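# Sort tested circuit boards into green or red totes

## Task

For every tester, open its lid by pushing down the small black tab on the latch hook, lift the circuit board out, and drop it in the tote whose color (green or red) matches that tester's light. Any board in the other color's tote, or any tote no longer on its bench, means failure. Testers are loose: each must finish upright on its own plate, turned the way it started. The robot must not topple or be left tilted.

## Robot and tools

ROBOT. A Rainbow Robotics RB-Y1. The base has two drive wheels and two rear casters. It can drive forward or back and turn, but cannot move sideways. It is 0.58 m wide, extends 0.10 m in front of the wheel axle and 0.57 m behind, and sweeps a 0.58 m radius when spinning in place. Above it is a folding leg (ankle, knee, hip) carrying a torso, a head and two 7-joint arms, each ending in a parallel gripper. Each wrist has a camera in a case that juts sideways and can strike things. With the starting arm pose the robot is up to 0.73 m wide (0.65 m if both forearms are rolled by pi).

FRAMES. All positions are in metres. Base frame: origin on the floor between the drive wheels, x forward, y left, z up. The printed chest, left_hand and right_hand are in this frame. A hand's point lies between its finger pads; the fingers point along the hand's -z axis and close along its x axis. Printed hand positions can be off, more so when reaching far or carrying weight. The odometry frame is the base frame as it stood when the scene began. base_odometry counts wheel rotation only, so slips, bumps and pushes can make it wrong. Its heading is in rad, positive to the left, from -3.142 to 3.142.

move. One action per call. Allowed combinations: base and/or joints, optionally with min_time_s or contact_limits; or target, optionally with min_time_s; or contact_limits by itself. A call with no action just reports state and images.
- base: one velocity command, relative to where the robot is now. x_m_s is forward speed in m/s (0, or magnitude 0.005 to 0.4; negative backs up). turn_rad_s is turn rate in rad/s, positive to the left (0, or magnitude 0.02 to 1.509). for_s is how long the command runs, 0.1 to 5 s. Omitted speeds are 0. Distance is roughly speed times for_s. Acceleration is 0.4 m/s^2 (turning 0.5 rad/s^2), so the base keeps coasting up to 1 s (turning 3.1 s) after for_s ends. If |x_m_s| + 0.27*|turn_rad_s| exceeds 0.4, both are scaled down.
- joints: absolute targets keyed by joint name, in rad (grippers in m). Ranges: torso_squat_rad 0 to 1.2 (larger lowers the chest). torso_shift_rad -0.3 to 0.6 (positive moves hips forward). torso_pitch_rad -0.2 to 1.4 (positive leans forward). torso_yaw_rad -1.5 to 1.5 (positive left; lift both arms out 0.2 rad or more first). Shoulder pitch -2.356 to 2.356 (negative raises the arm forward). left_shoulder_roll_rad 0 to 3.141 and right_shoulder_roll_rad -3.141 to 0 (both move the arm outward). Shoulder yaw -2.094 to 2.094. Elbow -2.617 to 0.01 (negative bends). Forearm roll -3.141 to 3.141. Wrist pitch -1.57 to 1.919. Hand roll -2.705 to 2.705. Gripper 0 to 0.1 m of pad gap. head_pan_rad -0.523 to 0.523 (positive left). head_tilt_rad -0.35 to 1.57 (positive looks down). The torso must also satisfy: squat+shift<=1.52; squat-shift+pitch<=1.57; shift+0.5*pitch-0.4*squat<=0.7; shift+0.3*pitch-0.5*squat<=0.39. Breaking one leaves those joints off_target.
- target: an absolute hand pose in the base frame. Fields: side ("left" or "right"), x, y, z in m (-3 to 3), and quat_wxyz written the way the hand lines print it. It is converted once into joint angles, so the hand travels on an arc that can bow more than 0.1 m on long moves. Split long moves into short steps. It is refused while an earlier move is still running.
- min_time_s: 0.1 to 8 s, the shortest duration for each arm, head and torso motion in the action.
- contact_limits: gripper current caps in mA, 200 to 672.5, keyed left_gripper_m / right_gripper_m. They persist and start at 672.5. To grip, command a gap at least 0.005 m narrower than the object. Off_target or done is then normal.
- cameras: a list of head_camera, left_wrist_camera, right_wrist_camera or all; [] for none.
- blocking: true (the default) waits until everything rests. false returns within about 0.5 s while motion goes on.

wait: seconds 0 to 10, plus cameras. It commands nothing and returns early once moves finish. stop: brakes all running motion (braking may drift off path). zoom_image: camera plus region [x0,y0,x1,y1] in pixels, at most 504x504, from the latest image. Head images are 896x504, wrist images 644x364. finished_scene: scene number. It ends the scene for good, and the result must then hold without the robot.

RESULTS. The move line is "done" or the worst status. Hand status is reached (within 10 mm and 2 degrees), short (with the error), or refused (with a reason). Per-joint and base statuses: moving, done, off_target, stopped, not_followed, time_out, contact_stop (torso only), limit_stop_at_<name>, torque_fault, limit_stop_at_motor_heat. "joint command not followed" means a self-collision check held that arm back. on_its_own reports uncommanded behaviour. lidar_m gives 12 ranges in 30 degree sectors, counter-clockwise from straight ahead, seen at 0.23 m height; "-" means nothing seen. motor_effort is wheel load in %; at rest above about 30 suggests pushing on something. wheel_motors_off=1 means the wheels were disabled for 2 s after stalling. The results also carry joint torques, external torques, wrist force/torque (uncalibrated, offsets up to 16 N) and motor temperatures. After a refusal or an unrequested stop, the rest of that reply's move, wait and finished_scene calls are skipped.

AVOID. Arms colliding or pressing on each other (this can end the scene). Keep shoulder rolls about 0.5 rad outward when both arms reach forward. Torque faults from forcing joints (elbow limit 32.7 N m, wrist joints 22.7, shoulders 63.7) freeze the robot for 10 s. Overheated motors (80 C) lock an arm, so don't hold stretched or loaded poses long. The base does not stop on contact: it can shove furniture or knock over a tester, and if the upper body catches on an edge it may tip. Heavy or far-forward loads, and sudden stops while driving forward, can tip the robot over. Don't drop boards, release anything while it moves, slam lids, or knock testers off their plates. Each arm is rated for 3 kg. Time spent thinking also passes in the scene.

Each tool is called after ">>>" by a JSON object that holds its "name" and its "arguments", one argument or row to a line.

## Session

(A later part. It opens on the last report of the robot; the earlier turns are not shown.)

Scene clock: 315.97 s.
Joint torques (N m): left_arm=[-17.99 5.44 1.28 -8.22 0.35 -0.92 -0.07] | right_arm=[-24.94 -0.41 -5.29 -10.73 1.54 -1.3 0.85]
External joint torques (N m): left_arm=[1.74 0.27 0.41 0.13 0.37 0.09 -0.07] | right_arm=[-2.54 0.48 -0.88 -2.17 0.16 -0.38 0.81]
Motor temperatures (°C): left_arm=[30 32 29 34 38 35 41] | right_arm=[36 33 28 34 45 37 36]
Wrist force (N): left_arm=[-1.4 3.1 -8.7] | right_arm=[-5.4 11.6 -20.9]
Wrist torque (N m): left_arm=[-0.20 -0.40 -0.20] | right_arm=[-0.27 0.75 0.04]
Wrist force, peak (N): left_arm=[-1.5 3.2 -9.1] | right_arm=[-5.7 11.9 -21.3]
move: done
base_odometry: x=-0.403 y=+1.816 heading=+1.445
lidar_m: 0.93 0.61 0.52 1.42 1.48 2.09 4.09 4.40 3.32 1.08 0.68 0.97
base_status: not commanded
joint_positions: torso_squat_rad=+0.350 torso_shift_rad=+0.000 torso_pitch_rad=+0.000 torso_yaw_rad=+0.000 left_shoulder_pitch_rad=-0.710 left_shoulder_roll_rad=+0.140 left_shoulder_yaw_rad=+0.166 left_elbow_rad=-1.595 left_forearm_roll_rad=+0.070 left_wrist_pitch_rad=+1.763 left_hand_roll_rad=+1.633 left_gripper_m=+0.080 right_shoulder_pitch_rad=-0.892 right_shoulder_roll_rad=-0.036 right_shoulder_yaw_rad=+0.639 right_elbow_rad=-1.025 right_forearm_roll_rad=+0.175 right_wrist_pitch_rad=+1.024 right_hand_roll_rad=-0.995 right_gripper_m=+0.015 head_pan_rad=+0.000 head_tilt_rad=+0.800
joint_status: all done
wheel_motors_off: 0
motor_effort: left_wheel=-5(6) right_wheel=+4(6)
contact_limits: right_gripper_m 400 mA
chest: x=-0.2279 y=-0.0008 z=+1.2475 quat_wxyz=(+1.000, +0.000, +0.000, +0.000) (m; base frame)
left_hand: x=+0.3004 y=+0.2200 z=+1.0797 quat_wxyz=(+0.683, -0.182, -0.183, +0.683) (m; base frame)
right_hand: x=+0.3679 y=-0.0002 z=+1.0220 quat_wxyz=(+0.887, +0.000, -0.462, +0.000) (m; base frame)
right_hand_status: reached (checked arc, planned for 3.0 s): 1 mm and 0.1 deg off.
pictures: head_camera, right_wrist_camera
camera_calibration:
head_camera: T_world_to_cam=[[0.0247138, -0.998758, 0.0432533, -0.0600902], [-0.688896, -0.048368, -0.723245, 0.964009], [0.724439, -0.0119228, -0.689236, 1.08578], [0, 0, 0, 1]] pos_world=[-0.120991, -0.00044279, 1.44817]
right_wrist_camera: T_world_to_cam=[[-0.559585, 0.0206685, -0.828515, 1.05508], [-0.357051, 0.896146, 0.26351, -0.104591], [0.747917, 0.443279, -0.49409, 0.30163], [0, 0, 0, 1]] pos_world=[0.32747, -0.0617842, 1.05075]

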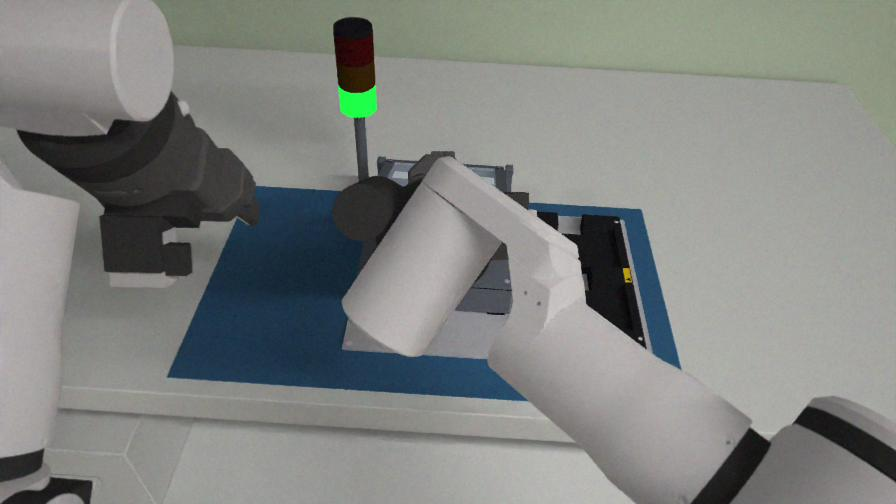

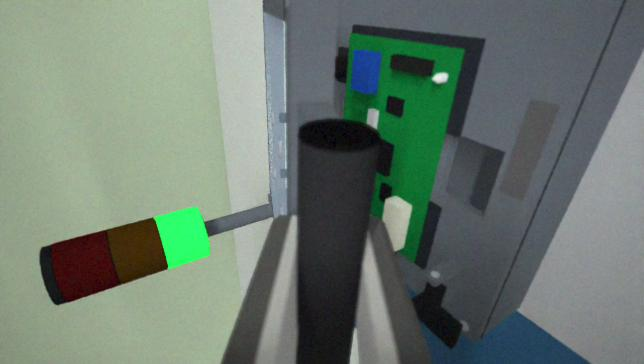

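>>> {"name": "move", "arguments": {
  "target": {"side": "right", "x": 0.388, "y": 0.0, "z": 1.065, "quat_wxyz": [0.914, 0, -0.405, 0]},
  "min_time_s": 2,
  "cameras": []
}}

>>> {"name": "move", "arguments": {
  "target": {"side": "right", "x": 0.4216, "y": 0.0, "z": 1.1057, "quat_wxyz": [0.94, 0, -0.342, 0]},
  "min_time_s": 2,
  "cameras": []
}}

>>> {"name": "move", "arguments": {
  "target": {"side": "right", "x": 0.46, "y": 0.0, "z": 1.136, "quat_wxyz": [0.956, 0, -0.292, 0]},
  "min_time_s": 2,
  "cameras": ["right_wrist_camera","head_camera"]
}}

>>> {"name": "zoom_image", "arguments": {
  "camera": "head_camera",
  "region": [330, 50, 550, 350]
}}

Scene clock: 327.83 s.
Joint torques (N m): left_arm=[-17.98 5.96 1.48 -8.13 0.29 -0.9 -0.02] | right_arm=[-27.73 0.61 -5.01 -9.6 1.22 -1.12 0.8]
External joint torques (N m): left_arm=[1.75 0.78 0.61 0.21 0.3 0.11 -0.02] | right_arm=[-3.3 4.28 -1.08 -1.21 0.02 -0.07 0.76]
Motor temperatures (°C): left_arm=[30 32 29 34 38 35 41] | right_arm=[36 33 28 34 45 37 36]
Wrist force (N): left_arm=[-1.5 3.2 -8.7] | right_arm=[-4.2 9.9 -22.9]
Wrist torque (N m): left_arm=[-0.21 -0.42 -0.21] | right_arm=[0.00 0.54 0.01]
Wrist force, peak (N): left_arm=[-1.4 3.2 -9.0] | right_arm=[-5.1 11.2 -22.8]
move: done
base_odometry: x=-0.403 y=+1.816 heading=+1.445
lidar_m: 0.93 0.61 0.52 1.41 1.48 2.10 4.09 4.40 3.31 1.09 0.69 0.97
base_status: not commanded
joint_positions: torso_squat_rad=+0.350 torso_shift_rad=+0.000 torso_pitch_rad=+0.000 torso_yaw_rad=+0.000 left_shoulder_pitch_rad=-0.710 left_shoulder_roll_rad=+0.140 left_shoulder_yaw_rad=+0.166 left_elbow_rad=-1.595 left_forearm_roll_rad=+0.070 left_wrist_pitch_rad=+1.763 left_hand_roll_rad=+1.633 left_gripper_m=+0.080 right_shoulder_pitch_rad=-1.095 right_shoulder_roll_rad=-0.028 right_shoulder_yaw_rad=+0.518 right_elbow_rad=-0.875 right_forearm_roll_rad=-0.043 right_wrist_pitch_rad=+1.112 right_hand_roll_rad=-0.820 right_gripper_m=+0.015 head_pan_rad=+0.000 head_tilt_rad=+0.800
joint_status: all done
wheel_motors_off: 0
motor_effort: left_wheel=-6(7) right_wheel=+5(6)
contact_limits: right_gripper_m 400 mA
chest: x=-0.2278 y=-0.0008 z=+1.2475 quat_wxyz=(+1.000, +0.000, +0.000, +0.000) (m; base frame)
left_hand: x=+0.3005 y=+0.2199 z=+1.0796 quat_wxyz=(+0.683, -0.182, -0.183, +0.683) (m; base frame)
right_hand: x=+0.3880 y=-0.0010 z=+1.0642 quat_wxyz=(+0.914, -0.001, -0.405, -0.001) (m; base frame)
right_hand_status: reached (checked arc, planned for 2.0 s): 1 mm and 0.1 deg off.
pictures: none
No camera images: "cameras" was empty.

Scene clock: 330.17 s.
Joint torques (N m): left_arm=[-18.09 5.7 1.4 -8.02 0.38 -0.97 -0.01] | right_arm=[-32.41 -5.19 -0.85 -9.47 0.61 -3.27 0.48]
External joint torques (N m): left_arm=[1.64 0.53 0.53 0.32 0.39 0.05 0] | right_arm=[-6 3.55 0.57 -2.89 -0.25 -2.07 0.44]
Motor temperatures (°C): left_arm=[30 32 29 34 38 35 41] | right_arm=[36 33 28 34 45 37 36]
Wrist force (N): left_arm=[-1.5 3.1 -8.7] | right_arm=[-7.9 6.4 -21.0]
Wrist torque (N m): left_arm=[-0.20 -0.40 -0.21] | right_arm=[-0.33 0.79 0.27]
Wrist force, peak (N): left_arm=[-1.3 3.3 -9.0] | right_arm=[-6.2 15.6 -22.9]
move: short
base_odometry: x=-0.403 y=+1.816 heading=+1.445
lidar_m: 0.93 0.61 0.52 1.41 1.48 2.08 4.09 4.39 3.31 1.09 0.68 0.96
base_status: not commanded
joint_positions: torso_squat_rad=+0.350 torso_shift_rad=+0.000 torso_pitch_rad=+0.000 torso_yaw_rad=+0.000 left_shoulder_pitch_rad=-0.710 left_shoulder_roll_rad=+0.140 left_shoulder_yaw_rad=+0.166 left_elbow_rad=-1.595 left_forearm_roll_rad=+0.070 left_wrist_pitch_rad=+1.763 left_hand_roll_rad=+1.633 left_gripper_m=+0.080 right_shoulder_pitch_rad=-1.493 right_shoulder_roll_rad=-0.001 right_shoulder_yaw_rad=+0.583 right_elbow_rad=-0.266 right_forearm_roll_rad=-0.465 right_wrist_pitch_rad=+0.886 right_hand_roll_rad=-0.646 right_gripper_m=+0.015 head_pan_rad=+0.000 head_tilt_rad=+0.800
joint_status: all done
wheel_motors_off: 0
motor_effort: left_wheel=-3(6) right_wheel=+5(7)
contact_limits: right_gripper_m 400 mA
chest: x=-0.2278 y=-0.0008 z=+1.2475 quat_wxyz=(+1.000, +0.000, +0.000, +0.000) (m; base frame)
left_hand: x=+0.3005 y=+0.2200 z=+1.0796 quat_wxyz=(+0.683, -0.182, -0.183, +0.683) (m; base frame)
right_hand: x=+0.4207 y=-0.0016 z=+1.1046 quat_wxyz=(+0.928, +0.019, -0.372, +0.006) (m; base frame)
right_hand_status: short (checked arc, as near as the solve gets, planned for 2.0 s): 2 mm and 4.3 deg off. The place is met; only the turn is off.
pictures: none
No camera images: "cameras" was empty.

Scene clock: 332.50 s.
Joint torques (N m): left_arm=[-18.07 5.74 1.29 -7.99 0.33 -0.91 -0.08] | right_arm=[-33.2 -10.86 -3.87 -10.9 0.27 -4.78 0.26]
External joint torques (N m): left_arm=[1.66 0.57 0.42 0.35 0.34 0.11 -0.07] | right_arm=[-6.09 -2.09 -2.27 -3.76 -0.38 -3.22 0.21]
Motor temperatures (°C): left_arm=[30 32 29 34 38 35 41] | right_arm=[36 33 28 34 45 37 36]
Wrist force (N): left_arm=[-1.3 3.2 -8.7] | right_arm=[-13.9 5.7 -19.8]
Wrist torque (N m): left_arm=[-0.22 -0.38 -0.21] | right_arm=[-0.09 0.83 0.64]
Wrist force, peak (N): left_arm=[-1.3 3.3 -9.0] | right_arm=[-14.3 6.0 -20.2]
move: short
base_odometry: x=-0.403 y=+1.816 heading=+1.445
lidar_m: 0.93 0.60 0.53 1.41 1.49 2.09 4.09 4.41 3.32 1.09 0.69 0.96
base_status: not commanded
joint_positions: torso_squat_rad=+0.350 torso_shift_rad=+0.000 torso_pitch_rad=+0.000 torso_yaw_rad=+0.000 left_shoulder_pitch_rad=-0.710 left_shoulder_roll_rad=+0.140 left_shoulder_yaw_rad=+0.166 left_elbow_rad=-1.595 left_forearm_roll_rad=+0.070 left_wrist_pitch_rad=+1.763 left_hand_roll_rad=+1.633 left_gripper_m=+0.080 right_shoulder_pitch_rad=-1.461 right_shoulder_roll_rad=-0.047 right_shoulder_yaw_rad=+0.541 right_elbow_rad=-0.266 right_forearm_roll_rad=-0.476 right_wrist_pitch_rad=+0.624 right_hand_roll_rad=-0.576 right_gripper_m=+0.015 head_pan_rad=+0.000 head_tilt_rad=+0.800
joint_status: all done
wheel_motors_off: 0
motor_effort: left_wheel=-2(4) right_wheel=+6(7)
contact_limits: right_gripper_m 400 mA
chest: x=-0.2278 y=-0.0008 z=+1.2475 quat_wxyz=(+1.000, +0.000, +0.000, +0.000) (m; base frame)
left_hand: x=+0.3005 y=+0.2199 z=+1.0796 quat_wxyz=(+0.683, -0.182, -0.183, +0.683) (m; base frame)
right_hand: x=+0.4582 y=-0.0011 z=+1.1344 quat_wxyz=(+0.885, +0.082, -0.458, +0.025) (m; base frame)
right_hand_status: short (checked arc, as near as the solve gets, planned for 2.0 s): 3 mm and 22.9 deg off. The place is met; only the turn is off.
pictures: head_camera, right_wrist_camera
camera_calibration:
head_camera: T_world_to_cam=[[0.0246812, -0.998761, 0.0432112, -0.0600775], [-0.68906, -0.0483124, -0.723092, 0.963848], [0.724284, -0.0119283, -0.689399, 1.08588], [0, 0, 0, 1]] pos_world=[-0.120851, -0.000484514, 1.44815]
right_wrist_camera: T_world_to_cam=[[-0.568156, 0.0537579, -0.821163, 1.19437], [-0.458197, 0.808212, 0.369932, -0.175542], [0.68356, 0.586433, -0.434558, 0.252068], [0, 0, 0, 1]] pos_world=[0.425852, -0.0701529, 1.15525]

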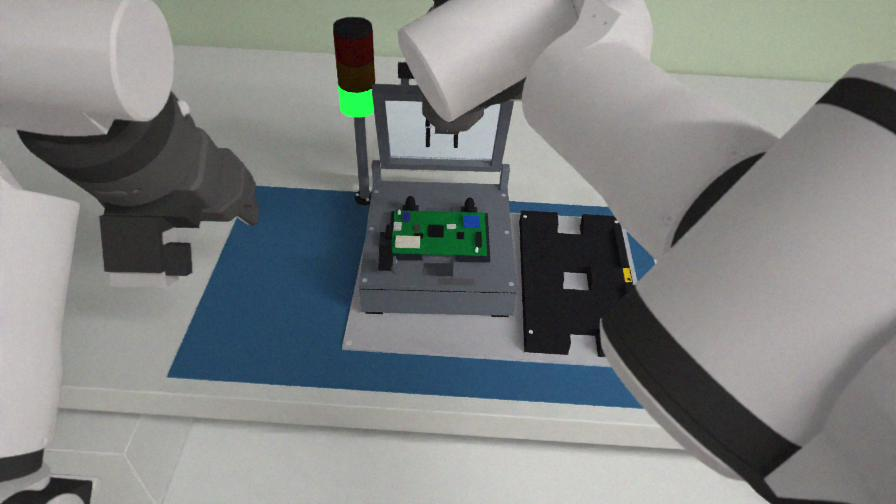

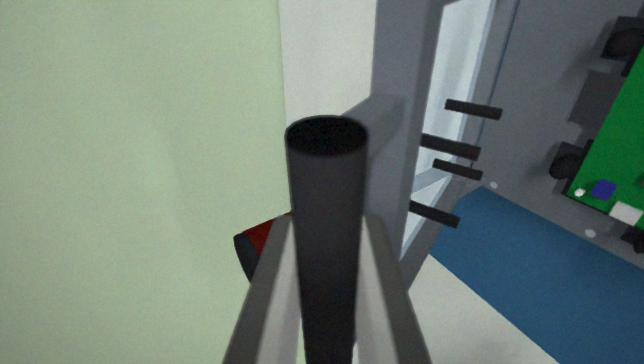

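Scaled by 1.680 from the camera's 896x504 image, which has a finer 1280x720 frame.

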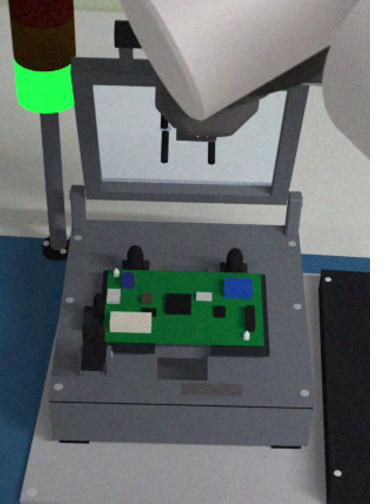

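>>> {"name": "move", "arguments": {
  "base": {"x_m_s": 0.04, "for_s": 0.5},
  "cameras": []
}}

>>> {"name": "move", "arguments": {
  "target": {"side": "right", "x": 0.457, "y": 0.0, "z": 1.149, "quat_wxyz": [0.887, 0, -0.462, 0]},
  "min_time_s": 1,
  "cameras": ["head_camera"]
}}

>>> {"name": "move", "arguments": {
  "base": {"x_m_s": 0.06, "for_s": 0.5},
  "cameras": []
}}

>>> {"name": "move", "arguments": {
  "target": {"side": "right", "x": 0.457, "y": 0.0, "z": 1.157, "quat_wxyz": [0.887, 0, -0.462, 0]},
  "min_time_s": 1,
  "cameras": ["head_camera"]
}}

Scene clock: 349.07 s.
Joint torques (N m): left_arm=[-18.2 5.6 1.32 -7.86 0.33 -0.94 -0.15] | right_arm=[-28.73 -8.31 -3.21 -8.62 0.32 -3.04 0.22]
External joint torques (N m): left_arm=[1.53 0.42 0.45 0.48 0.35 0.07 -0.14] | right_arm=[-1.61 0.48 -1.61 -1.48 -0.33 -1.47 0.17]
Motor temperatures (°C): left_arm=[30 32 29 34 38 35 41] | right_arm=[37 34 28 34 45 37 36]
Wrist force (N): left_arm=[-1.5 3.2 -8.6] | right_arm=[-7.6 6.0 -15.0]
Wrist torque (N m): left_arm=[-0.20 -0.42 -0.21] | right_arm=[-0.01 0.77 0.62]
Wrist force, peak (N): left_arm=[-1.6 3.1 -9.3] | right_arm=[-14.8 6.0 -20.7]
move: done
base_odometry: x=-0.400 y=+1.836 heading=+1.444
lidar_m: 0.91 0.61 0.51 1.06 1.48 2.08 4.10 4.38 3.32 1.08 0.67 0.94
base_status: done (sent for 0.5 of 0.5 s)
joint_positions: torso_squat_rad=+0.350 torso_shift_rad=+0.000 torso_pitch_rad=+0.000 torso_yaw_rad=+0.000 left_shoulder_pitch_rad=-0.710 left_shoulder_roll_rad=+0.140 left_shoulder_yaw_rad=+0.166 left_elbow_rad=-1.595 left_forearm_roll_rad=+0.070 left_wrist_pitch_rad=+1.763 left_hand_roll_rad=+1.633 left_gripper_m=+0.080 right_shoulder_pitch_rad=-1.462 right_shoulder_roll_rad=-0.048 right_shoulder_yaw_rad=+0.541 right_elbow_rad=-0.266 right_forearm_roll_rad=-0.476 right_wrist_pitch_rad=+0.623 right_hand_roll_rad=-0.576 right_gripper_m=+0.015 head_pan_rad=+0.000 head_tilt_rad=+0.800
joint_status: not commanded
wheel_motors_off: 0
motor_effort: left_wheel=-5(18) right_wheel=+3(23)
contact_limits: right_gripper_m 400 mA
chest: x=-0.2279 y=-0.0008 z=+1.2475 quat_wxyz=(+1.000, +0.000, +0.000, +0.000) (m; base frame)
left_hand: x=+0.3004 y=+0.2199 z=+1.0796 quat_wxyz=(+0.683, -0.182, -0.183, +0.683) (m; base frame)
right_hand: x=+0.4585 y=-0.0010 z=+1.1356 quat_wxyz=(+0.884, +0.082, -0.459, +0.025) (m; base frame)
pictures: none
No camera images: "cameras" was empty.

Scene clock: 350.40 s.
Joint torques (N m): left_arm=[-18.27 5.56 1.48 -7.91 0.29 -0.89 -0.16] | right_arm=[-34.64 -10.46 -0.27 -8.59 2.71 -2.96 0.34]
External joint torques (N m): left_arm=[1.45 0.38 0.6 0.44 0.3 0.12 -0.16] | right_arm=[-7.94 -1.55 1.25 -2.5 1.73 -1.71 0.29]
Motor temperatures (°C): left_arm=[30 32 29 34 38 35 41] | right_arm=[38 34 28 34 45 37 36]
Wrist force (N): left_arm=[-1.3 3.2 -8.4] | right_arm=[-14.8 11.1 -19.4]
Wrist torque (N m): left_arm=[-0.20 -0.39 -0.20] | right_arm=[0.11 0.62 0.01]
Wrist force, peak (N): left_arm=[-1.3 3.4 -9.0] | right_arm=[-15.9 13.0 -19.5]
move: short
base_odometry: x=-0.400 y=+1.836 heading=+1.444
lidar_m: 0.91 0.60 0.52 1.06 1.48 2.08 4.11 4.38 3.32 1.08 0.68 0.94
base_status: not commanded
joint_positions: torso_squat_rad=+0.350 torso_shift_rad=+0.000 torso_pitch_rad=+0.000 torso_yaw_rad=+0.000 left_shoulder_pitch_rad=-0.710 left_shoulder_roll_rad=+0.140 left_shoulder_yaw_rad=+0.166 left_elbow_rad=-1.595 left_forearm_roll_rad=+0.070 left_wrist_pitch_rad=+1.763 left_hand_roll_rad=+1.633 left_gripper_m=+0.080 right_shoulder_pitch_rad=-1.499 right_shoulder_roll_rad=-0.008 right_shoulder_yaw_rad=+0.658 right_elbow_rad=-0.266 right_forearm_roll_rad=-0.309 right_wrist_pitch_rad=+0.700 right_hand_roll_rad=-0.809 right_gripper_m=+0.015 head_pan_rad=+0.000 head_tilt_rad=+0.800
joint_status: all done
wheel_motors_off: 0
motor_effort: left_wheel=-4(6) right_wheel=+2(3)
contact_limits: right_gripper_m 400 mA
chest: x=-0.2278 y=-0.0008 z=+1.2475 quat_wxyz=(+1.000, +0.000, +0.000, +0.000) (m; base frame)
left_hand: x=+0.3005 y=+0.2200 z=+1.0796 quat_wxyz=(+0.683, -0.182, -0.183, +0.683) (m; base frame)
right_hand: x=+0.4557 y=-0.0010 z=+1.1472 quat_wxyz=(+0.877, +0.018, -0.481, +0.009) (m; base frame)
right_hand_status: short (checked arc, as near as the solve gets, planned for 1.0 s): 2 mm and 3.4 deg off. The place is met; only the turn is off.
pictures: head_camera
camera_calibration:
head_camera: T_world_to_cam=[[0.0247713, -0.998758, 0.0432231, -0.0600601], [-0.689061, -0.0483831, -0.723087, 0.963843], [0.72428, -0.0118715, -0.689404, 1.08588], [0, 0, 0, 1]] pos_world=[-0.120848, -0.000460839, 1.44815]

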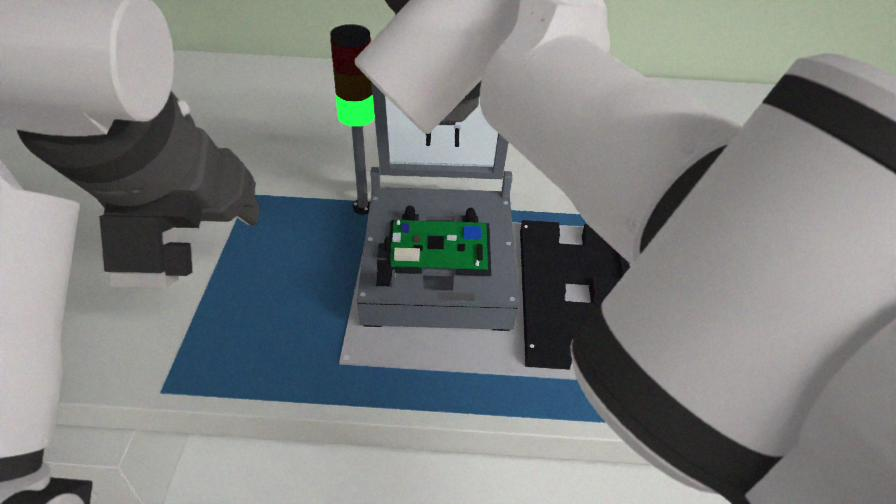

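Scene clock: 351.60 s.
Joint torques (N m): left_arm=[-18.26 5.8 1.43 -7.82 0.29 -0.94 -0.02] | right_arm=[-34.66 -11.67 -0.52 -8.61 2.76 -3.31 0.36]
External joint torques (N m): left_arm=[1.46 0.63 0.56 0.52 0.3 0.07 -0.01] | right_arm=[-7.97 -2.77 0.99 -2.52 1.78 -2.07 0.31]
Motor temperatures (°C): left_arm=[30 32 29 34 38 35 41] | right_arm=[38 34 28 34 45 37 36]
Wrist force (N): left_arm=[-1.2 3.2 -8.6] | right_arm=[-16.9 11.9 -17.5]
Wrist torque (N m): left_arm=[-0.20 -0.37 -0.23] | right_arm=[-0.07 0.85 0.13]
Wrist force, peak (N): left_arm=[-1.4 3.2 -9.1] | right_arm=[-18.4 13.0 -18.7]
move: done
base_odometry: x=-0.396 y=+1.866 heading=+1.444
lidar_m: 0.88 0.61 0.50 1.05 1.48 2.09 4.14 4.39 3.33 1.07 0.67 0.92
base_status: done (sent for 0.5 of 0.5 s)
joint_positions: torso_squat_rad=+0.350 torso_shift_rad=+0.000 torso_pitch_rad=+0.001 torso_yaw_rad=+0.000 left_shoulder_pitch_rad=-0.710 left_shoulder_roll_rad=+0.140 left_shoulder_yaw_rad=+0.166 left_elbow_rad=-1.595 left_forearm_roll_rad=+0.070 left_wrist_pitch_rad=+1.763 left_hand_roll_rad=+1.633 left_gripper_m=+0.080 right_shoulder_pitch_rad=-1.499 right_shoulder_roll_rad=-0.008 right_shoulder_yaw_rad=+0.658 right_elbow_rad=-0.266 right_forearm_roll_rad=-0.309 right_wrist_pitch_rad=+0.700 right_hand_roll_rad=-0.809 right_gripper_m=+0.015 head_pan_rad=+0.000 head_tilt_rad=+0.800
joint_status: not commanded
wheel_motors_off: 0
motor_effort: left_wheel=-3(19) right_wheel=+0(24)
contact_limits: right_gripper_m 400 mA
chest: x=-0.2277 y=-0.0008 z=+1.2475 quat_wxyz=(+1.000, +0.000, +0.000, +0.000) (m; base frame)
left_hand: x=+0.3005 y=+0.2200 z=+1.0795 quat_wxyz=(+0.683, -0.182, -0.182, +0.683) (m; base frame)
right_hand: x=+0.4557 y=-0.0008 z=+1.1470 quat_wxyz=(+0.877, +0.018, -0.481, +0.009) (m; base frame)
pictures: none
No camera images: "cameras" was empty.

Scene clock: 352.93 s.
Joint torques (N m): left_arm=[-18.33 5.63 1.13 -7.77 0.3 -0.95 -0.03] | right_arm=[-36.12 -15.89 -2.48 -8.71 2.66 -3.52 0.7]
External joint torques (N m): left_arm=[1.39 0.46 0.26 0.58 0.31 0.06 -0.02] | right_arm=[-9.42 -6.79 -0.99 -2.59 1.66 -2.27 0.66]
Motor temperatures (°C): left_arm=[30 32 29 34 38 35 41] | right_arm=[38 34 28 34 45 37 36]
Wrist force (N): left_arm=[-1.4 3.0 -8.7] | right_arm=[-18.2 12.1 -17.6]
Wrist torque (N m): left_arm=[-0.20 -0.40 -0.20] | right_arm=[-0.03 0.85 0.13]
Wrist force, peak (N): left_arm=[-1.5 3.3 -9.0] | right_arm=[-18.8 12.1 -17.9]
move: short
base_odometry: x=-0.396 y=+1.866 heading=+1.444
lidar_m: 0.88 0.60 0.49 1.05 1.48 2.08 4.14 4.38 3.31 1.07 0.67 0.91
base_status: not commanded
joint_positions: torso_squat_rad=+0.350 torso_shift_rad=+0.000 torso_pitch_rad=+0.001 torso_yaw_rad=+0.000 left_shoulder_pitch_rad=-0.710 left_shoulder_roll_rad=+0.140 left_shoulder_yaw_rad=+0.166 left_elbow_rad=-1.595 left_forearm_roll_rad=+0.070 left_wrist_pitch_rad=+1.763 left_hand_roll_rad=+1.633 left_gripper_m=+0.080 right_shoulder_pitch_rad=-1.516 right_shoulder_roll_rad=-0.010 right_shoulder_yaw_rad=+0.650 right_elbow_rad=-0.266 right_forearm_roll_rad=-0.318 right_wrist_pitch_rad=+0.722 right_hand_roll_rad=-0.796 right_gripper_m=+0.015 head_pan_rad=+0.000 head_tilt_rad=+0.800
joint_status: all done
wheel_motors_off: 0
motor_effort: left_wheel=-4(5) right_wheel=+2(3)
contact_limits: right_gripper_m 400 mA
chest: x=-0.2277 y=-0.0008 z=+1.2475 quat_wxyz=(+1.000, +0.000, +0.000, +0.000) (m; base frame)
left_hand: x=+0.3005 y=+0.2200 z=+1.0795 quat_wxyz=(+0.683, -0.182, -0.182, +0.683) (m; base frame)
right_hand: x=+0.4553 y=-0.0003 z=+1.1547 quat_wxyz=(+0.878, +0.016, -0.478, +0.008) (m; base frame)
right_hand_status: short (checked arc, as near as the solve gets, planned for 1.0 s): 3 mm and 3.0 deg off. The place is met; only the turn is off.
pictures: head_camera
camera_calibration:
head_camera: T_world_to_cam=[[0.0247791, -0.998758, 0.04322, -0.0600557], [-0.689187, -0.0483841, -0.722966, 0.963727], [0.72416, -0.0118722, -0.68953, 1.08595], [0, 0, 0, 1]] pos_world=[-0.120727, -0.000459366, 1.44814]

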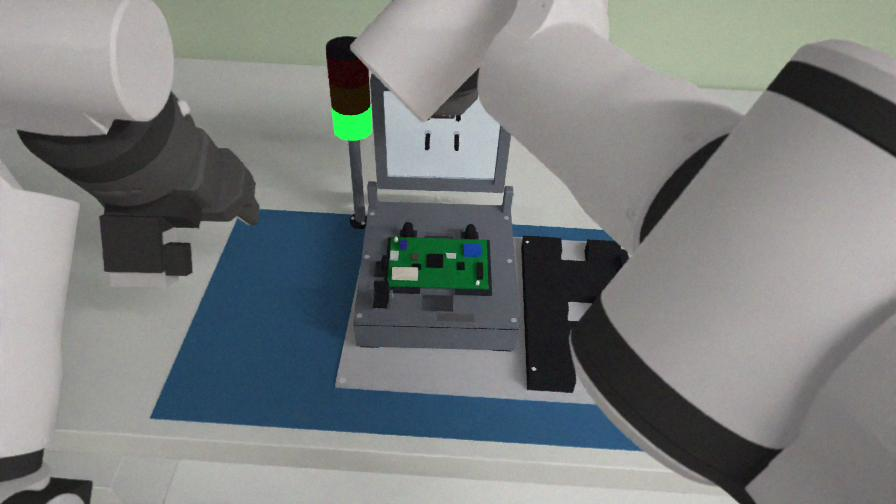

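>>> {"name": "move", "arguments": {
  "base": {"x_m_s": 0.06, "for_s": 0.5},
  "cameras": []
}}

>>> {"name": "move", "arguments": {
  "target": {"side": "right", "x": 0.46, "y": 0.0, "z": 1.161, "quat_wxyz": [0.878, 0.016, -0.478, 0.008]},
  "min_time_s": 1,
  "cameras": ["head_camera"]
}}

>>> {"name": "move", "arguments": {
  "base": {"x_m_s": 0.06, "for_s": 0.6},
  "cameras": ["head_camera","right_wrist_camera"]
}}

Scene clock: 360.50 s.
Joint torques (N m): left_arm=[-18.49 5.84 1.41 -7.72 0.43 -0.93 -0.03] | right_arm=[-35.65 -14.8 -2.6 -8.7 2.79 -3.78 0.72]
External joint torques (N m): left_arm=[1.23 0.66 0.54 0.62 0.44 0.08 -0.02] | right_arm=[-8.94 -5.7 -1.1 -2.58 1.79 -2.53 0.68]
Motor temperatures (°C): left_arm=[30 32 29 34 38 35 41] | right_arm=[38 34 28 34 45 37 36]
Wrist force (N): left_arm=[-1.4 3.2 -8.5] | right_arm=[-18.3 11.3 -16.8]
Wrist torque (N m): left_arm=[-0.20 -0.39 -0.21] | right_arm=[0.01 0.78 0.23]
Wrist force, peak (N): left_arm=[-1.4 3.5 -8.9] | right_arm=[-19.8 11.7 -18.4]
move: done
base_odometry: x=-0.392 y=+1.896 heading=+1.443
lidar_m: 0.85 0.60 0.47 0.92 1.48 2.10 4.16 4.40 3.32 0.68 0.68 0.89
base_status: done (sent for 0.5 of 0.5 s)
joint_positions: torso_squat_rad=+0.350 torso_shift_rad=+0.000 torso_pitch_rad=+0.001 torso_yaw_rad=+0.000 left_shoulder_pitch_rad=-0.710 left_shoulder_roll_rad=+0.140 left_shoulder_yaw_rad=+0.166 left_elbow_rad=-1.595 left_forearm_roll_rad=+0.070 left_wrist_pitch_rad=+1.763 left_hand_roll_rad=+1.633 left_gripper_m=+0.080 right_shoulder_pitch_rad=-1.516 right_shoulder_roll_rad=-0.010 right_shoulder_yaw_rad=+0.650 right_elbow_rad=-0.266 right_forearm_roll_rad=-0.319 right_wrist_pitch_rad=+0.722 right_hand_roll_rad=-0.796 right_gripper_m=+0.015 head_pan_rad=+0.000 head_tilt_rad=+0.800
joint_status: not commanded
wheel_motors_off: 0
motor_effort: left_wheel=-5(19) right_wheel=+1(25)
contact_limits: right_gripper_m 400 mA
chest: x=-0.2277 y=-0.0008 z=+1.2475 quat_wxyz=(+1.000, +0.000, +0.000, +0.000) (m; base frame)
left_hand: x=+0.3005 y=+0.2200 z=+1.0795 quat_wxyz=(+0.683, -0.182, -0.182, +0.683) (m; base frame)
right_hand: x=+0.4554 y=-0.0004 z=+1.1548 quat_wxyz=(+0.878, +0.016, -0.478, +0.008) (m; base frame)
pictures: none
No camera images: "cameras" was empty.

Scene clock: 361.83 s.
Joint torques (N m): left_arm=[-18.43 5.68 1.32 -7.73 0.27 -0.9 -0.03] | right_arm=[-34.22 -15.83 -2.94 -8.8 2.45 -4.49 0.53]
External joint torques (N m): left_arm=[1.29 0.51 0.45 0.62 0.28 0.11 -0.03] | right_arm=[-7.43 -6.7 -1.42 -2.62 1.48 -3.2 0.48]
Motor temperatures (°C): left_arm=[30 32 29 34 38 35 41] | right_arm=[38 34 28 34 45 37 36]
Wrist force (N): left_arm=[-1.5 3.1 -8.6] | right_arm=[-19.6 11.6 -16.9]
Wrist torque (N m): left_arm=[-0.20 -0.41 -0.22] | right_arm=[-0.08 0.84 0.32]
Wrist force, peak (N): left_arm=[-1.6 3.1 -9.0] | right_arm=[-20.0 11.2 -17.4]
move: done
base_odometry: x=-0.392 y=+1.896 heading=+1.443
lidar_m: 0.85 0.60 0.48 0.93 1.48 2.08 4.17 4.40 3.32 0.69 0.69 0.88
base_status: not commanded
joint_positions: torso_squat_rad=+0.350 torso_shift_rad=+0.000 torso_pitch_rad=+0.001 torso_yaw_rad=+0.000 left_shoulder_pitch_rad=-0.710 left_shoulder_roll_rad=+0.140 left_shoulder_yaw_rad=+0.166 left_elbow_rad=-1.595 left_forearm_roll_rad=+0.070 left_wrist_pitch_rad=+1.763 left_hand_roll_rad=+1.633 left_gripper_m=+0.080 right_shoulder_pitch_rad=-1.516 right_shoulder_roll_rad=-0.017 right_shoulder_yaw_rad=+0.644 right_elbow_rad=-0.266 right_forearm_roll_rad=-0.324 right_wrist_pitch_rad=+0.699 right_hand_roll_rad=-0.783 right_gripper_m=+0.015 head_pan_rad=+0.000 head_tilt_rad=+0.800
joint_status: all done
wheel_motors_off: 0
motor_effort: left_wheel=-3(6) right_wheel=+2(3)
contact_limits: right_gripper_m 400 mA
chest: x=-0.2277 y=-0.0008 z=+1.2475 quat_wxyz=(+1.000, +0.000, +0.000, +0.000) (m; base frame)
left_hand: x=+0.3005 y=+0.2200 z=+1.0795 quat_wxyz=(+0.683, -0.182, -0.182, +0.683) (m; base frame)
right_hand: x=+0.4585 y=-0.0002 z=+1.1589 quat_wxyz=(+0.874, +0.023, -0.485, +0.011) (m; base frame)
right_hand_status: reached (checked arc, as near as the solve gets, planned for 1.0 s): 3 mm and 1.2 deg off.
pictures: head_camera
camera_calibration:
head_camera: T_world_to_cam=[[0.0247793, -0.998758, 0.0432204, -0.0600557], [-0.689178, -0.0483847, -0.722975, 0.963731], [0.724169, -0.0118717, -0.689521, 1.08595], [0, 0, 0, 1]] pos_world=[-0.120743, -0.000459159, 1.44814]

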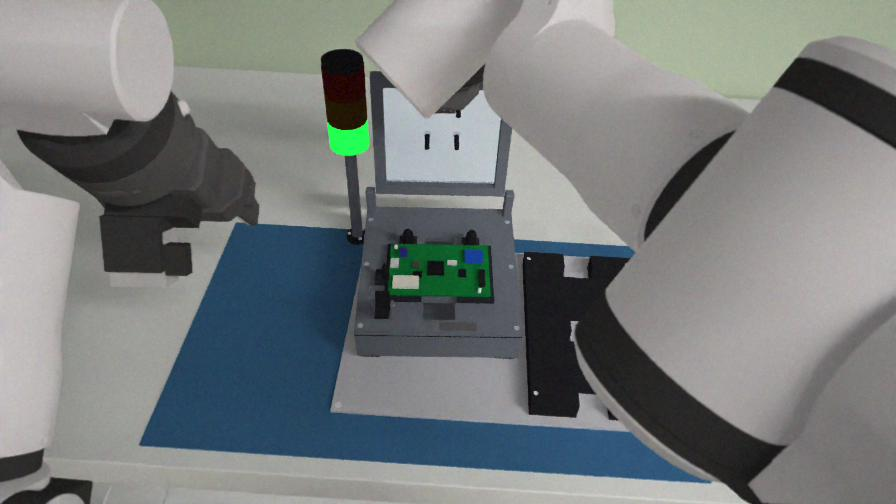

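Scene clock: 363.13 s.
Joint torques (N m): left_arm=[-18.42 5.7 1.34 -7.82 0.3 -0.97 -0.03] | right_arm=[-35.08 -14.66 -2.81 -9.13 2.61 -3.88 0.47]
External joint torques (N m): left_arm=[1.31 0.53 0.47 0.53 0.31 0.04 -0.02] | right_arm=[-8.28 -5.52 -1.28 -2.95 1.64 -2.59 0.43]
Motor temperatures (°C): left_arm=[30 32 29 34 38 35 41] | right_arm=[38 34 28 34 45 37 36]
Wrist force (N): left_arm=[-1.4 3.1 -8.6] | right_arm=[-17.6 11.1 -16.4]
Wrist torque (N m): left_arm=[-0.18 -0.40 -0.22] | right_arm=[0.02 0.79 0.30]
Wrist force, peak (N): left_arm=[-1.3 3.2 -9.2] | right_arm=[-20.6 11.3 -17.2]
move: done
base_odometry: x=-0.388 y=+1.932 heading=+1.443
lidar_m: 0.81 0.59 0.46 0.77 1.48 2.08 4.20 4.42 3.32 0.68 0.68 0.85
base_status: done (sent for 0.6 of 0.6 s)
joint_positions: torso_squat_rad=+0.350 torso_shift_rad=+0.000 torso_pitch_rad=+0.001 torso_yaw_rad=+0.000 left_shoulder_pitch_rad=-0.710 left_shoulder_roll_rad=+0.140 left_shoulder_yaw_rad=+0.166 left_elbow_rad=-1.595 left_forearm_roll_rad=+0.070 left_wrist_pitch_rad=+1.763 left_hand_roll_rad=+1.633 left_gripper_m=+0.080 right_shoulder_pitch_rad=-1.516 right_shoulder_roll_rad=-0.017 right_shoulder_yaw_rad=+0.644 right_elbow_rad=-0.266 right_forearm_roll_rad=-0.324 right_wrist_pitch_rad=+0.699 right_hand_roll_rad=-0.783 right_gripper_m=+0.015 head_pan_rad=+0.000 head_tilt_rad=+0.800
joint_status: not commanded
wheel_motors_off: 0
motor_effort: left_wheel=-4(20) right_wheel=+3(25)
contact_limits: right_gripper_m 400 mA
chest: x=-0.2277 y=-0.0008 z=+1.2475 quat_wxyz=(+1.000, +0.000, +0.000, +0.000) (m; base frame)
left_hand: x=+0.3005 y=+0.2200 z=+1.0795 quat_wxyz=(+0.683, -0.182, -0.182, +0.683) (m; base frame)
right_hand: x=+0.4586 y=-0.0004 z=+1.1589 quat_wxyz=(+0.874, +0.023, -0.485, +0.011) (m; base frame)
pictures: head_camera, right_wrist_camera
camera_calibration:
head_camera: T_world_to_cam=[[0.0247779, -0.998758, 0.043221, -0.0600564], [-0.689155, -0.0483845, -0.722996, 0.96375], [0.72419, -0.0118716, -0.689498, 1.08594], [0, 0, 0, 1]] pos_world=[-0.120767, -0.000459344, 1.44814]
right_wrist_camera: T_world_to_cam=[[-0.516494, 0.02334, -0.855973, 1.23133], [-0.407958, 0.872182, 0.269944, -0.0921923], [0.752864, 0.488625, -0.440955, 0.237679], [0, 0, 0, 1]] pos_world=[0.419424, -0.0644665, 1.18368]

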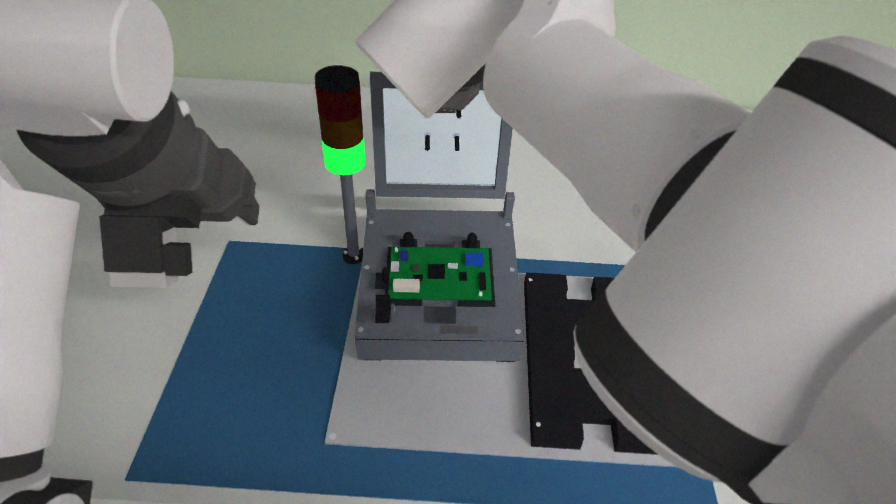

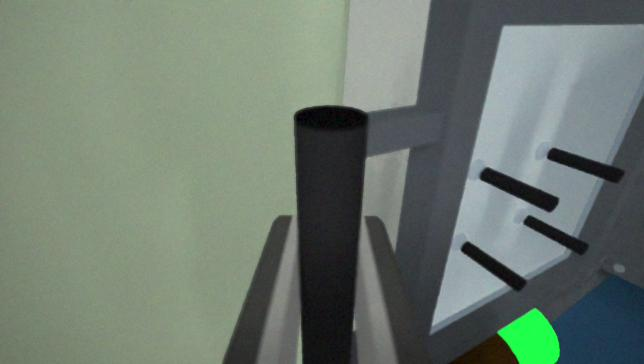

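>>> {"name": "move", "arguments": {
  "base": {"x_m_s": -0.06, "for_s": 0.4},
  "cameras": ["head_camera","right_wrist_camera"]
}}

>>> {"name": "zoom_image", "arguments": {
  "camera": "head_camera",
  "region": [320, 30, 640, 480]
}}

Scene clock: 383.60 s.
Joint torques (N m): left_arm=[-18.58 5.66 1.36 -7.77 0.3 -0.9 -0.07] | right_arm=[-30.33 -10.22 -2.63 -7.75 1.36 -2.55 0.62]
External joint torques (N m): left_arm=[1.15 0.49 0.49 0.57 0.32 0.11 -0.07] | right_arm=[-3.52 -1.07 -1.11 -1.57 0.4 -1.26 0.57]
Motor temperatures (°C): left_arm=[30 32 29 34 38 35 41] | right_arm=[39 34 28 34 45 37 36]
Wrist force (N): left_arm=[-1.5 3.1 -8.7] | right_arm=[-11.9 9.5 -18.0]
Wrist torque (N m): left_arm=[-0.17 -0.40 -0.22] | right_arm=[-0.08 0.35 0.30]
Wrist force, peak (N): left_arm=[-1.0 3.1 -9.3] | right_arm=[-17.2 11.1 -17.0]
move: done
base_odometry: x=-0.391 y=+1.908 heading=+1.443
lidar_m: 0.84 0.59 0.48 0.87 1.48 2.08 4.18 4.39 3.32 0.69 0.68 0.87
base_status: done (sent for 0.4 of 0.4 s)
joint_positions: torso_squat_rad=+0.350 torso_shift_rad=+0.000 torso_pitch_rad=+0.000 torso_yaw_rad=+0.000 left_shoulder_pitch_rad=-0.710 left_shoulder_roll_rad=+0.140 left_shoulder_yaw_rad=+0.166 left_elbow_rad=-1.595 left_forearm_roll_rad=+0.070 left_wrist_pitch_rad=+1.763 left_hand_roll_rad=+1.633 left_gripper_m=+0.080 right_shoulder_pitch_rad=-1.517 right_shoulder_roll_rad=-0.018 right_shoulder_yaw_rad=+0.644 right_elbow_rad=-0.266 right_forearm_roll_rad=-0.324 right_wrist_pitch_rad=+0.699 right_hand_roll_rad=-0.783 right_gripper_m=+0.015 head_pan_rad=+0.000 head_tilt_rad=+0.800
joint_status: not commanded
wheel_motors_off: 0
motor_effort: left_wheel=-1(25) right_wheel=+0(20)
contact_limits: right_gripper_m 400 mA
chest: x=-0.2278 y=-0.0008 z=+1.2475 quat_wxyz=(+1.000, +0.000, +0.000, +0.000) (m; base frame)
left_hand: x=+0.3005 y=+0.2200 z=+1.0795 quat_wxyz=(+0.683, -0.182, -0.182, +0.683) (m; base frame)
right_hand: x=+0.4590 y=-0.0007 z=+1.1602 quat_wxyz=(+0.874, +0.023, -0.485, +0.011) (m; base frame)
pictures: head_camera, right_wrist_camera
camera_calibration:
head_camera: T_world_to_cam=[[0.0247726, -0.998758, 0.0432241, -0.0600604], [-0.689067, -0.0483846, -0.723081, 0.96385], [0.724274, -0.0118717, -0.68941, 1.08588], [0, 0, 0, 1]] pos_world=[-0.120827, -0.000459181, 1.44815]
right_wrist_camera: T_world_to_cam=[[-0.514651, 0.0233192, -0.857083, 1.23304], [-0.408396, 0.87228, 0.268962, -0.0907848], [0.753888, 0.488451, -0.439396, 0.235789], [0, 0, 0, 1]] pos_world=[0.419753, -0.0647351, 1.18484]

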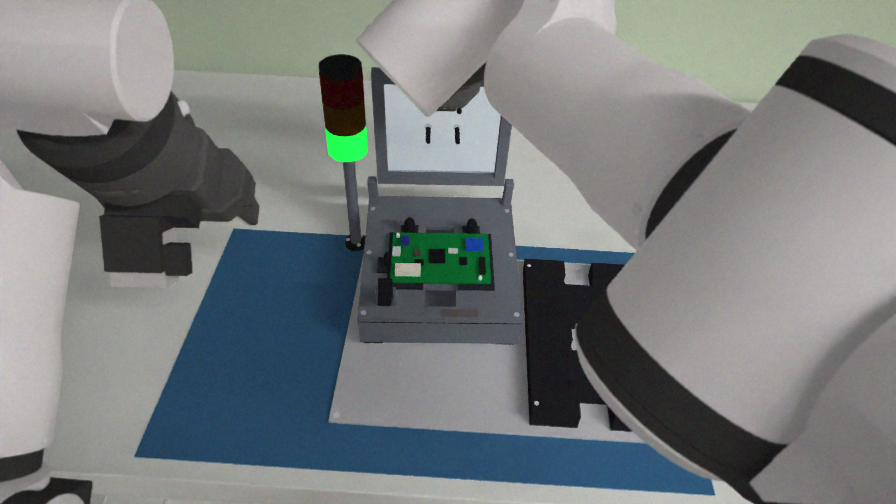

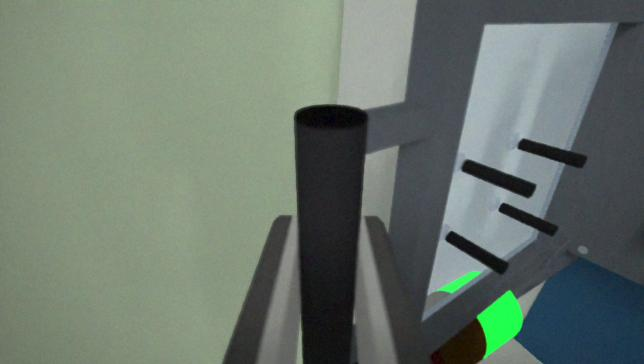

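Scaled by 1.120 from the camera's 896x504 image, which has a finer 1280x720 frame.

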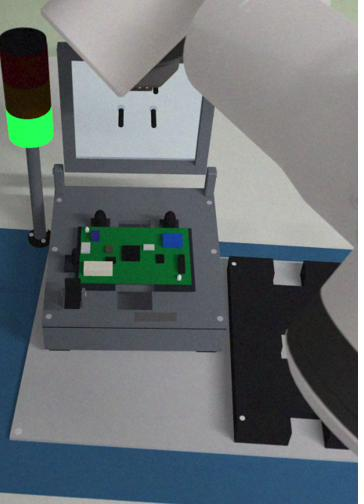

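>>> {"name": "zoom_image", "arguments": {
  "camera": "head_camera",
  "region": [350, 50, 530, 220]
}}

Scaled by 2.800 from the camera's 896x504 image, which has a finer 1280x720 frame.

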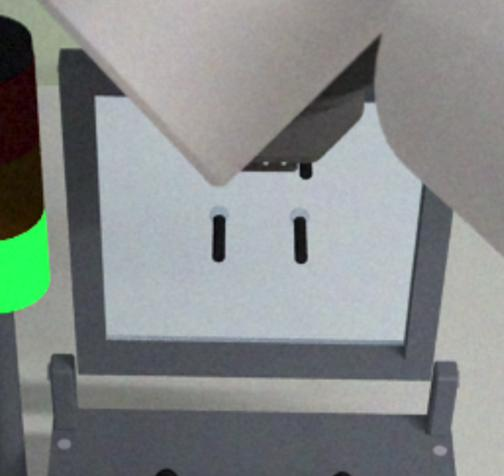

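>>> {"name": "move", "arguments": {
  "base": {"x_m_s": 0.06, "for_s": 0.47},
  "cameras": ["head_camera"]
}}

>>> {"name": "move", "arguments": {
  "joints": {"right_gripper_m": 0.022},
  "cameras": ["head_camera","right_wrist_camera"]
}}

Scene clock: 420.27 s.
Joint torques (N m): left_arm=[-18.3 5.71 1.22 -7.72 0.31 -0.93 -0.09] | right_arm=[-34.63 -12.02 -2.8 -8.87 2.53 -4.01 0.58]
External joint torques (N m): left_arm=[1.43 0.53 0.35 0.62 0.33 0.08 -0.08] | right_arm=[-7.83 -2.88 -1.27 -2.69 1.57 -2.72 0.53]
Motor temperatures (°C): left_arm=[30 32 29 34 38 35 41] | right_arm=[39 34 28 34 45 37 36]
Wrist force (N): left_arm=[-1.5 3.2 -8.7] | right_arm=[-18.5 11.0 -16.5]
Wrist torque (N m): left_arm=[-0.20 -0.41 -0.20] | right_arm=[-0.05 0.81 0.34]
Wrist force, peak (N): left_arm=[-1.5 2.9 -9.2] | right_arm=[-20.3 11.6 -17.9]
move: done
base_odometry: x=-0.387 y=+1.936 heading=+1.443
lidar_m: 0.81 0.59 0.46 0.74 1.48 2.07 4.20 4.42 3.32 0.68 0.67 0.84
base_status: done (sent for 0.47 of 0.47 s)
joint_positions: torso_squat_rad=+0.350 torso_shift_rad=+0.000 torso_pitch_rad=+0.001 torso_yaw_rad=+0.000 left_shoulder_pitch_rad=-0.710 left_shoulder_roll_rad=+0.140 left_shoulder_yaw_rad=+0.166 left_elbow_rad=-1.595 left_forearm_roll_rad=+0.070 left_wrist_pitch_rad=+1.763 left_hand_roll_rad=+1.633 left_gripper_m=+0.080 right_shoulder_pitch_rad=-1.516 right_shoulder_roll_rad=-0.018 right_shoulder_yaw_rad=+0.644 right_elbow_rad=-0.266 right_forearm_roll_rad=-0.324 right_wrist_pitch_rad=+0.699 right_hand_roll_rad=-0.783 right_gripper_m=+0.015 head_pan_rad=+0.000 head_tilt_rad=+0.800
joint_status: not commanded
wheel_motors_off: 0
motor_effort: left_wheel=-2(21) right_wheel=+1(23)
contact_limits: right_gripper_m 400 mA
chest: x=-0.2277 y=-0.0008 z=+1.2475 quat_wxyz=(+1.000, +0.000, +0.000, +0.000) (m; base frame)
left_hand: x=+0.3005 y=+0.2200 z=+1.0795 quat_wxyz=(+0.683, -0.182, -0.182, +0.683) (m; base frame)
right_hand: x=+0.4588 y=-0.0008 z=+1.1591 quat_wxyz=(+0.874, +0.023, -0.485, +0.011) (m; base frame)
pictures: head_camera
camera_calibration:
head_camera: T_world_to_cam=[[0.0247796, -0.998758, 0.0432202, -0.0600554], [-0.689179, -0.0483848, -0.722973, 0.963727], [0.724167, -0.0118715, -0.689523, 1.08596], [0, 0, 0, 1]] pos_world=[-0.120745, -0.000459232, 1.44814]

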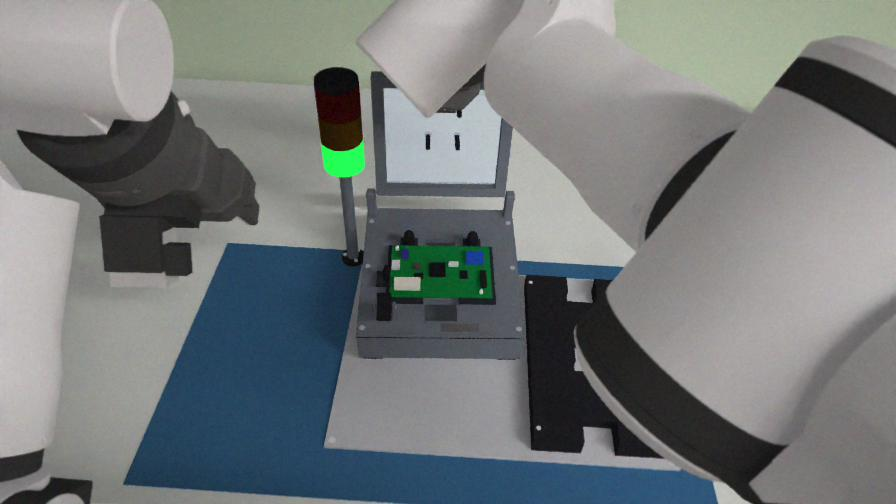

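Scene clock: 420.80 s.
Joint torques (N m): left_arm=[-18.36 5.55 1.33 -7.67 0.35 -0.9 -0.02] | right_arm=[-26.31 -10.66 -2.88 -5.89 1.06 -1.7 0.34]
External joint torques (N m): left_arm=[1.37 0.37 0.45 0.67 0.36 0.12 -0.01] | right_arm=[0.51 -1.48 -1.35 0.29 0.09 -0.4 0.29]
Motor temperatures (°C): left_arm=[30 32 29 34 38 35 41] | right_arm=[39 34 28 34 45 37 36]
Wrist force (N): left_arm=[-1.4 3.2 -8.9] | right_arm=[-3.4 10.7 -10.1]
Wrist torque (N m): left_arm=[-0.21 -0.39 -0.23] | right_arm=[-0.10 0.51 0.47]
Wrist force, peak (N): left_arm=[-1.4 3.1 -9.0] | right_arm=[-17.8 11.0 -16.9]
move: done
base_odometry: x=-0.387 y=+1.936 heading=+1.443
lidar_m: 0.81 0.60 0.46 0.74 1.48 2.08 4.21 4.42 3.32 0.68 0.68 0.84
base_status: not commanded
joint_positions: torso_squat_rad=+0.350 torso_shift_rad=+0.000 torso_pitch_rad=+0.000 torso_yaw_rad=+0.000 left_shoulder_pitch_rad=-0.710 left_shoulder_roll_rad=+0.140 left_shoulder_yaw_rad=+0.166 left_elbow_rad=-1.595 left_forearm_roll_rad=+0.070 left_wrist_pitch_rad=+1.763 left_hand_roll_rad=+1.633 left_gripper_m=+0.080 right_shoulder_pitch_rad=-1.518 right_shoulder_roll_rad=-0.018 right_shoulder_yaw_rad=+0.644 right_elbow_rad=-0.267 right_forearm_roll_rad=-0.324 right_wrist_pitch_rad=+0.699 right_hand_roll_rad=-0.783 right_gripper_m=+0.022 head_pan_rad=+0.000 head_tilt_rad=+0.800
joint_status: all done
wheel_motors_off: 0
motor_effort: left_wheel=-3(4) right_wheel=+1(3)
contact_limits: right_gripper_m 400 mA
chest: x=-0.2280 y=-0.0008 z=+1.2475 quat_wxyz=(+1.000, +0.000, +0.000, +0.000) (m; base frame)
left_hand: x=+0.3003 y=+0.2200 z=+1.0797 quat_wxyz=(+0.683, -0.182, -0.183, +0.683) (m; base frame)
right_hand: x=+0.4588 y=-0.0001 z=+1.1612 quat_wxyz=(+0.873, +0.023, -0.486, +0.012) (m; base frame)
pictures: head_camera, right_wrist_camera
camera_calibration:
head_camera: T_world_to_cam=[[0.0247561, -0.998758, 0.0432333, -0.0600696], [-0.688789, -0.0483844, -0.723345, 0.964074], [0.724539, -0.0118714, -0.689132, 1.08575], [0, 0, 0, 1]] pos_world=[-0.121139, -0.000459467, 1.44818]
right_wrist_camera: T_world_to_cam=[[-0.513134, 0.0229339, -0.858002, 1.23426], [-0.409761, 0.871824, 0.268364, -0.0902793], [0.754181, 0.489282, -0.437965, 0.234302], [0, 0, 0, 1]] pos_world=[0.419642, -0.0642383, 1.18584]

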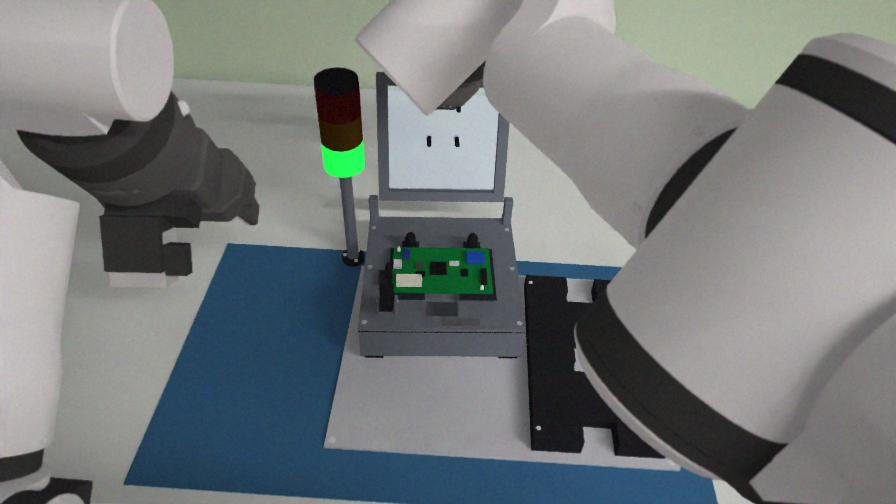

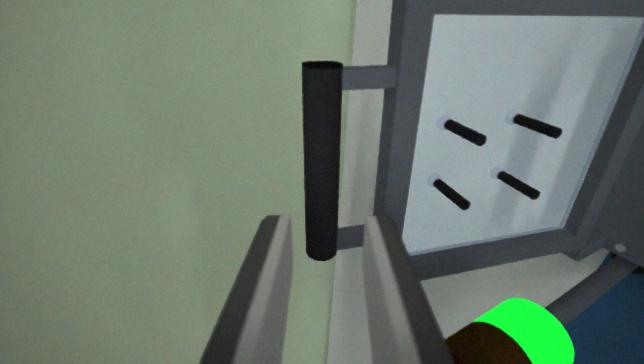

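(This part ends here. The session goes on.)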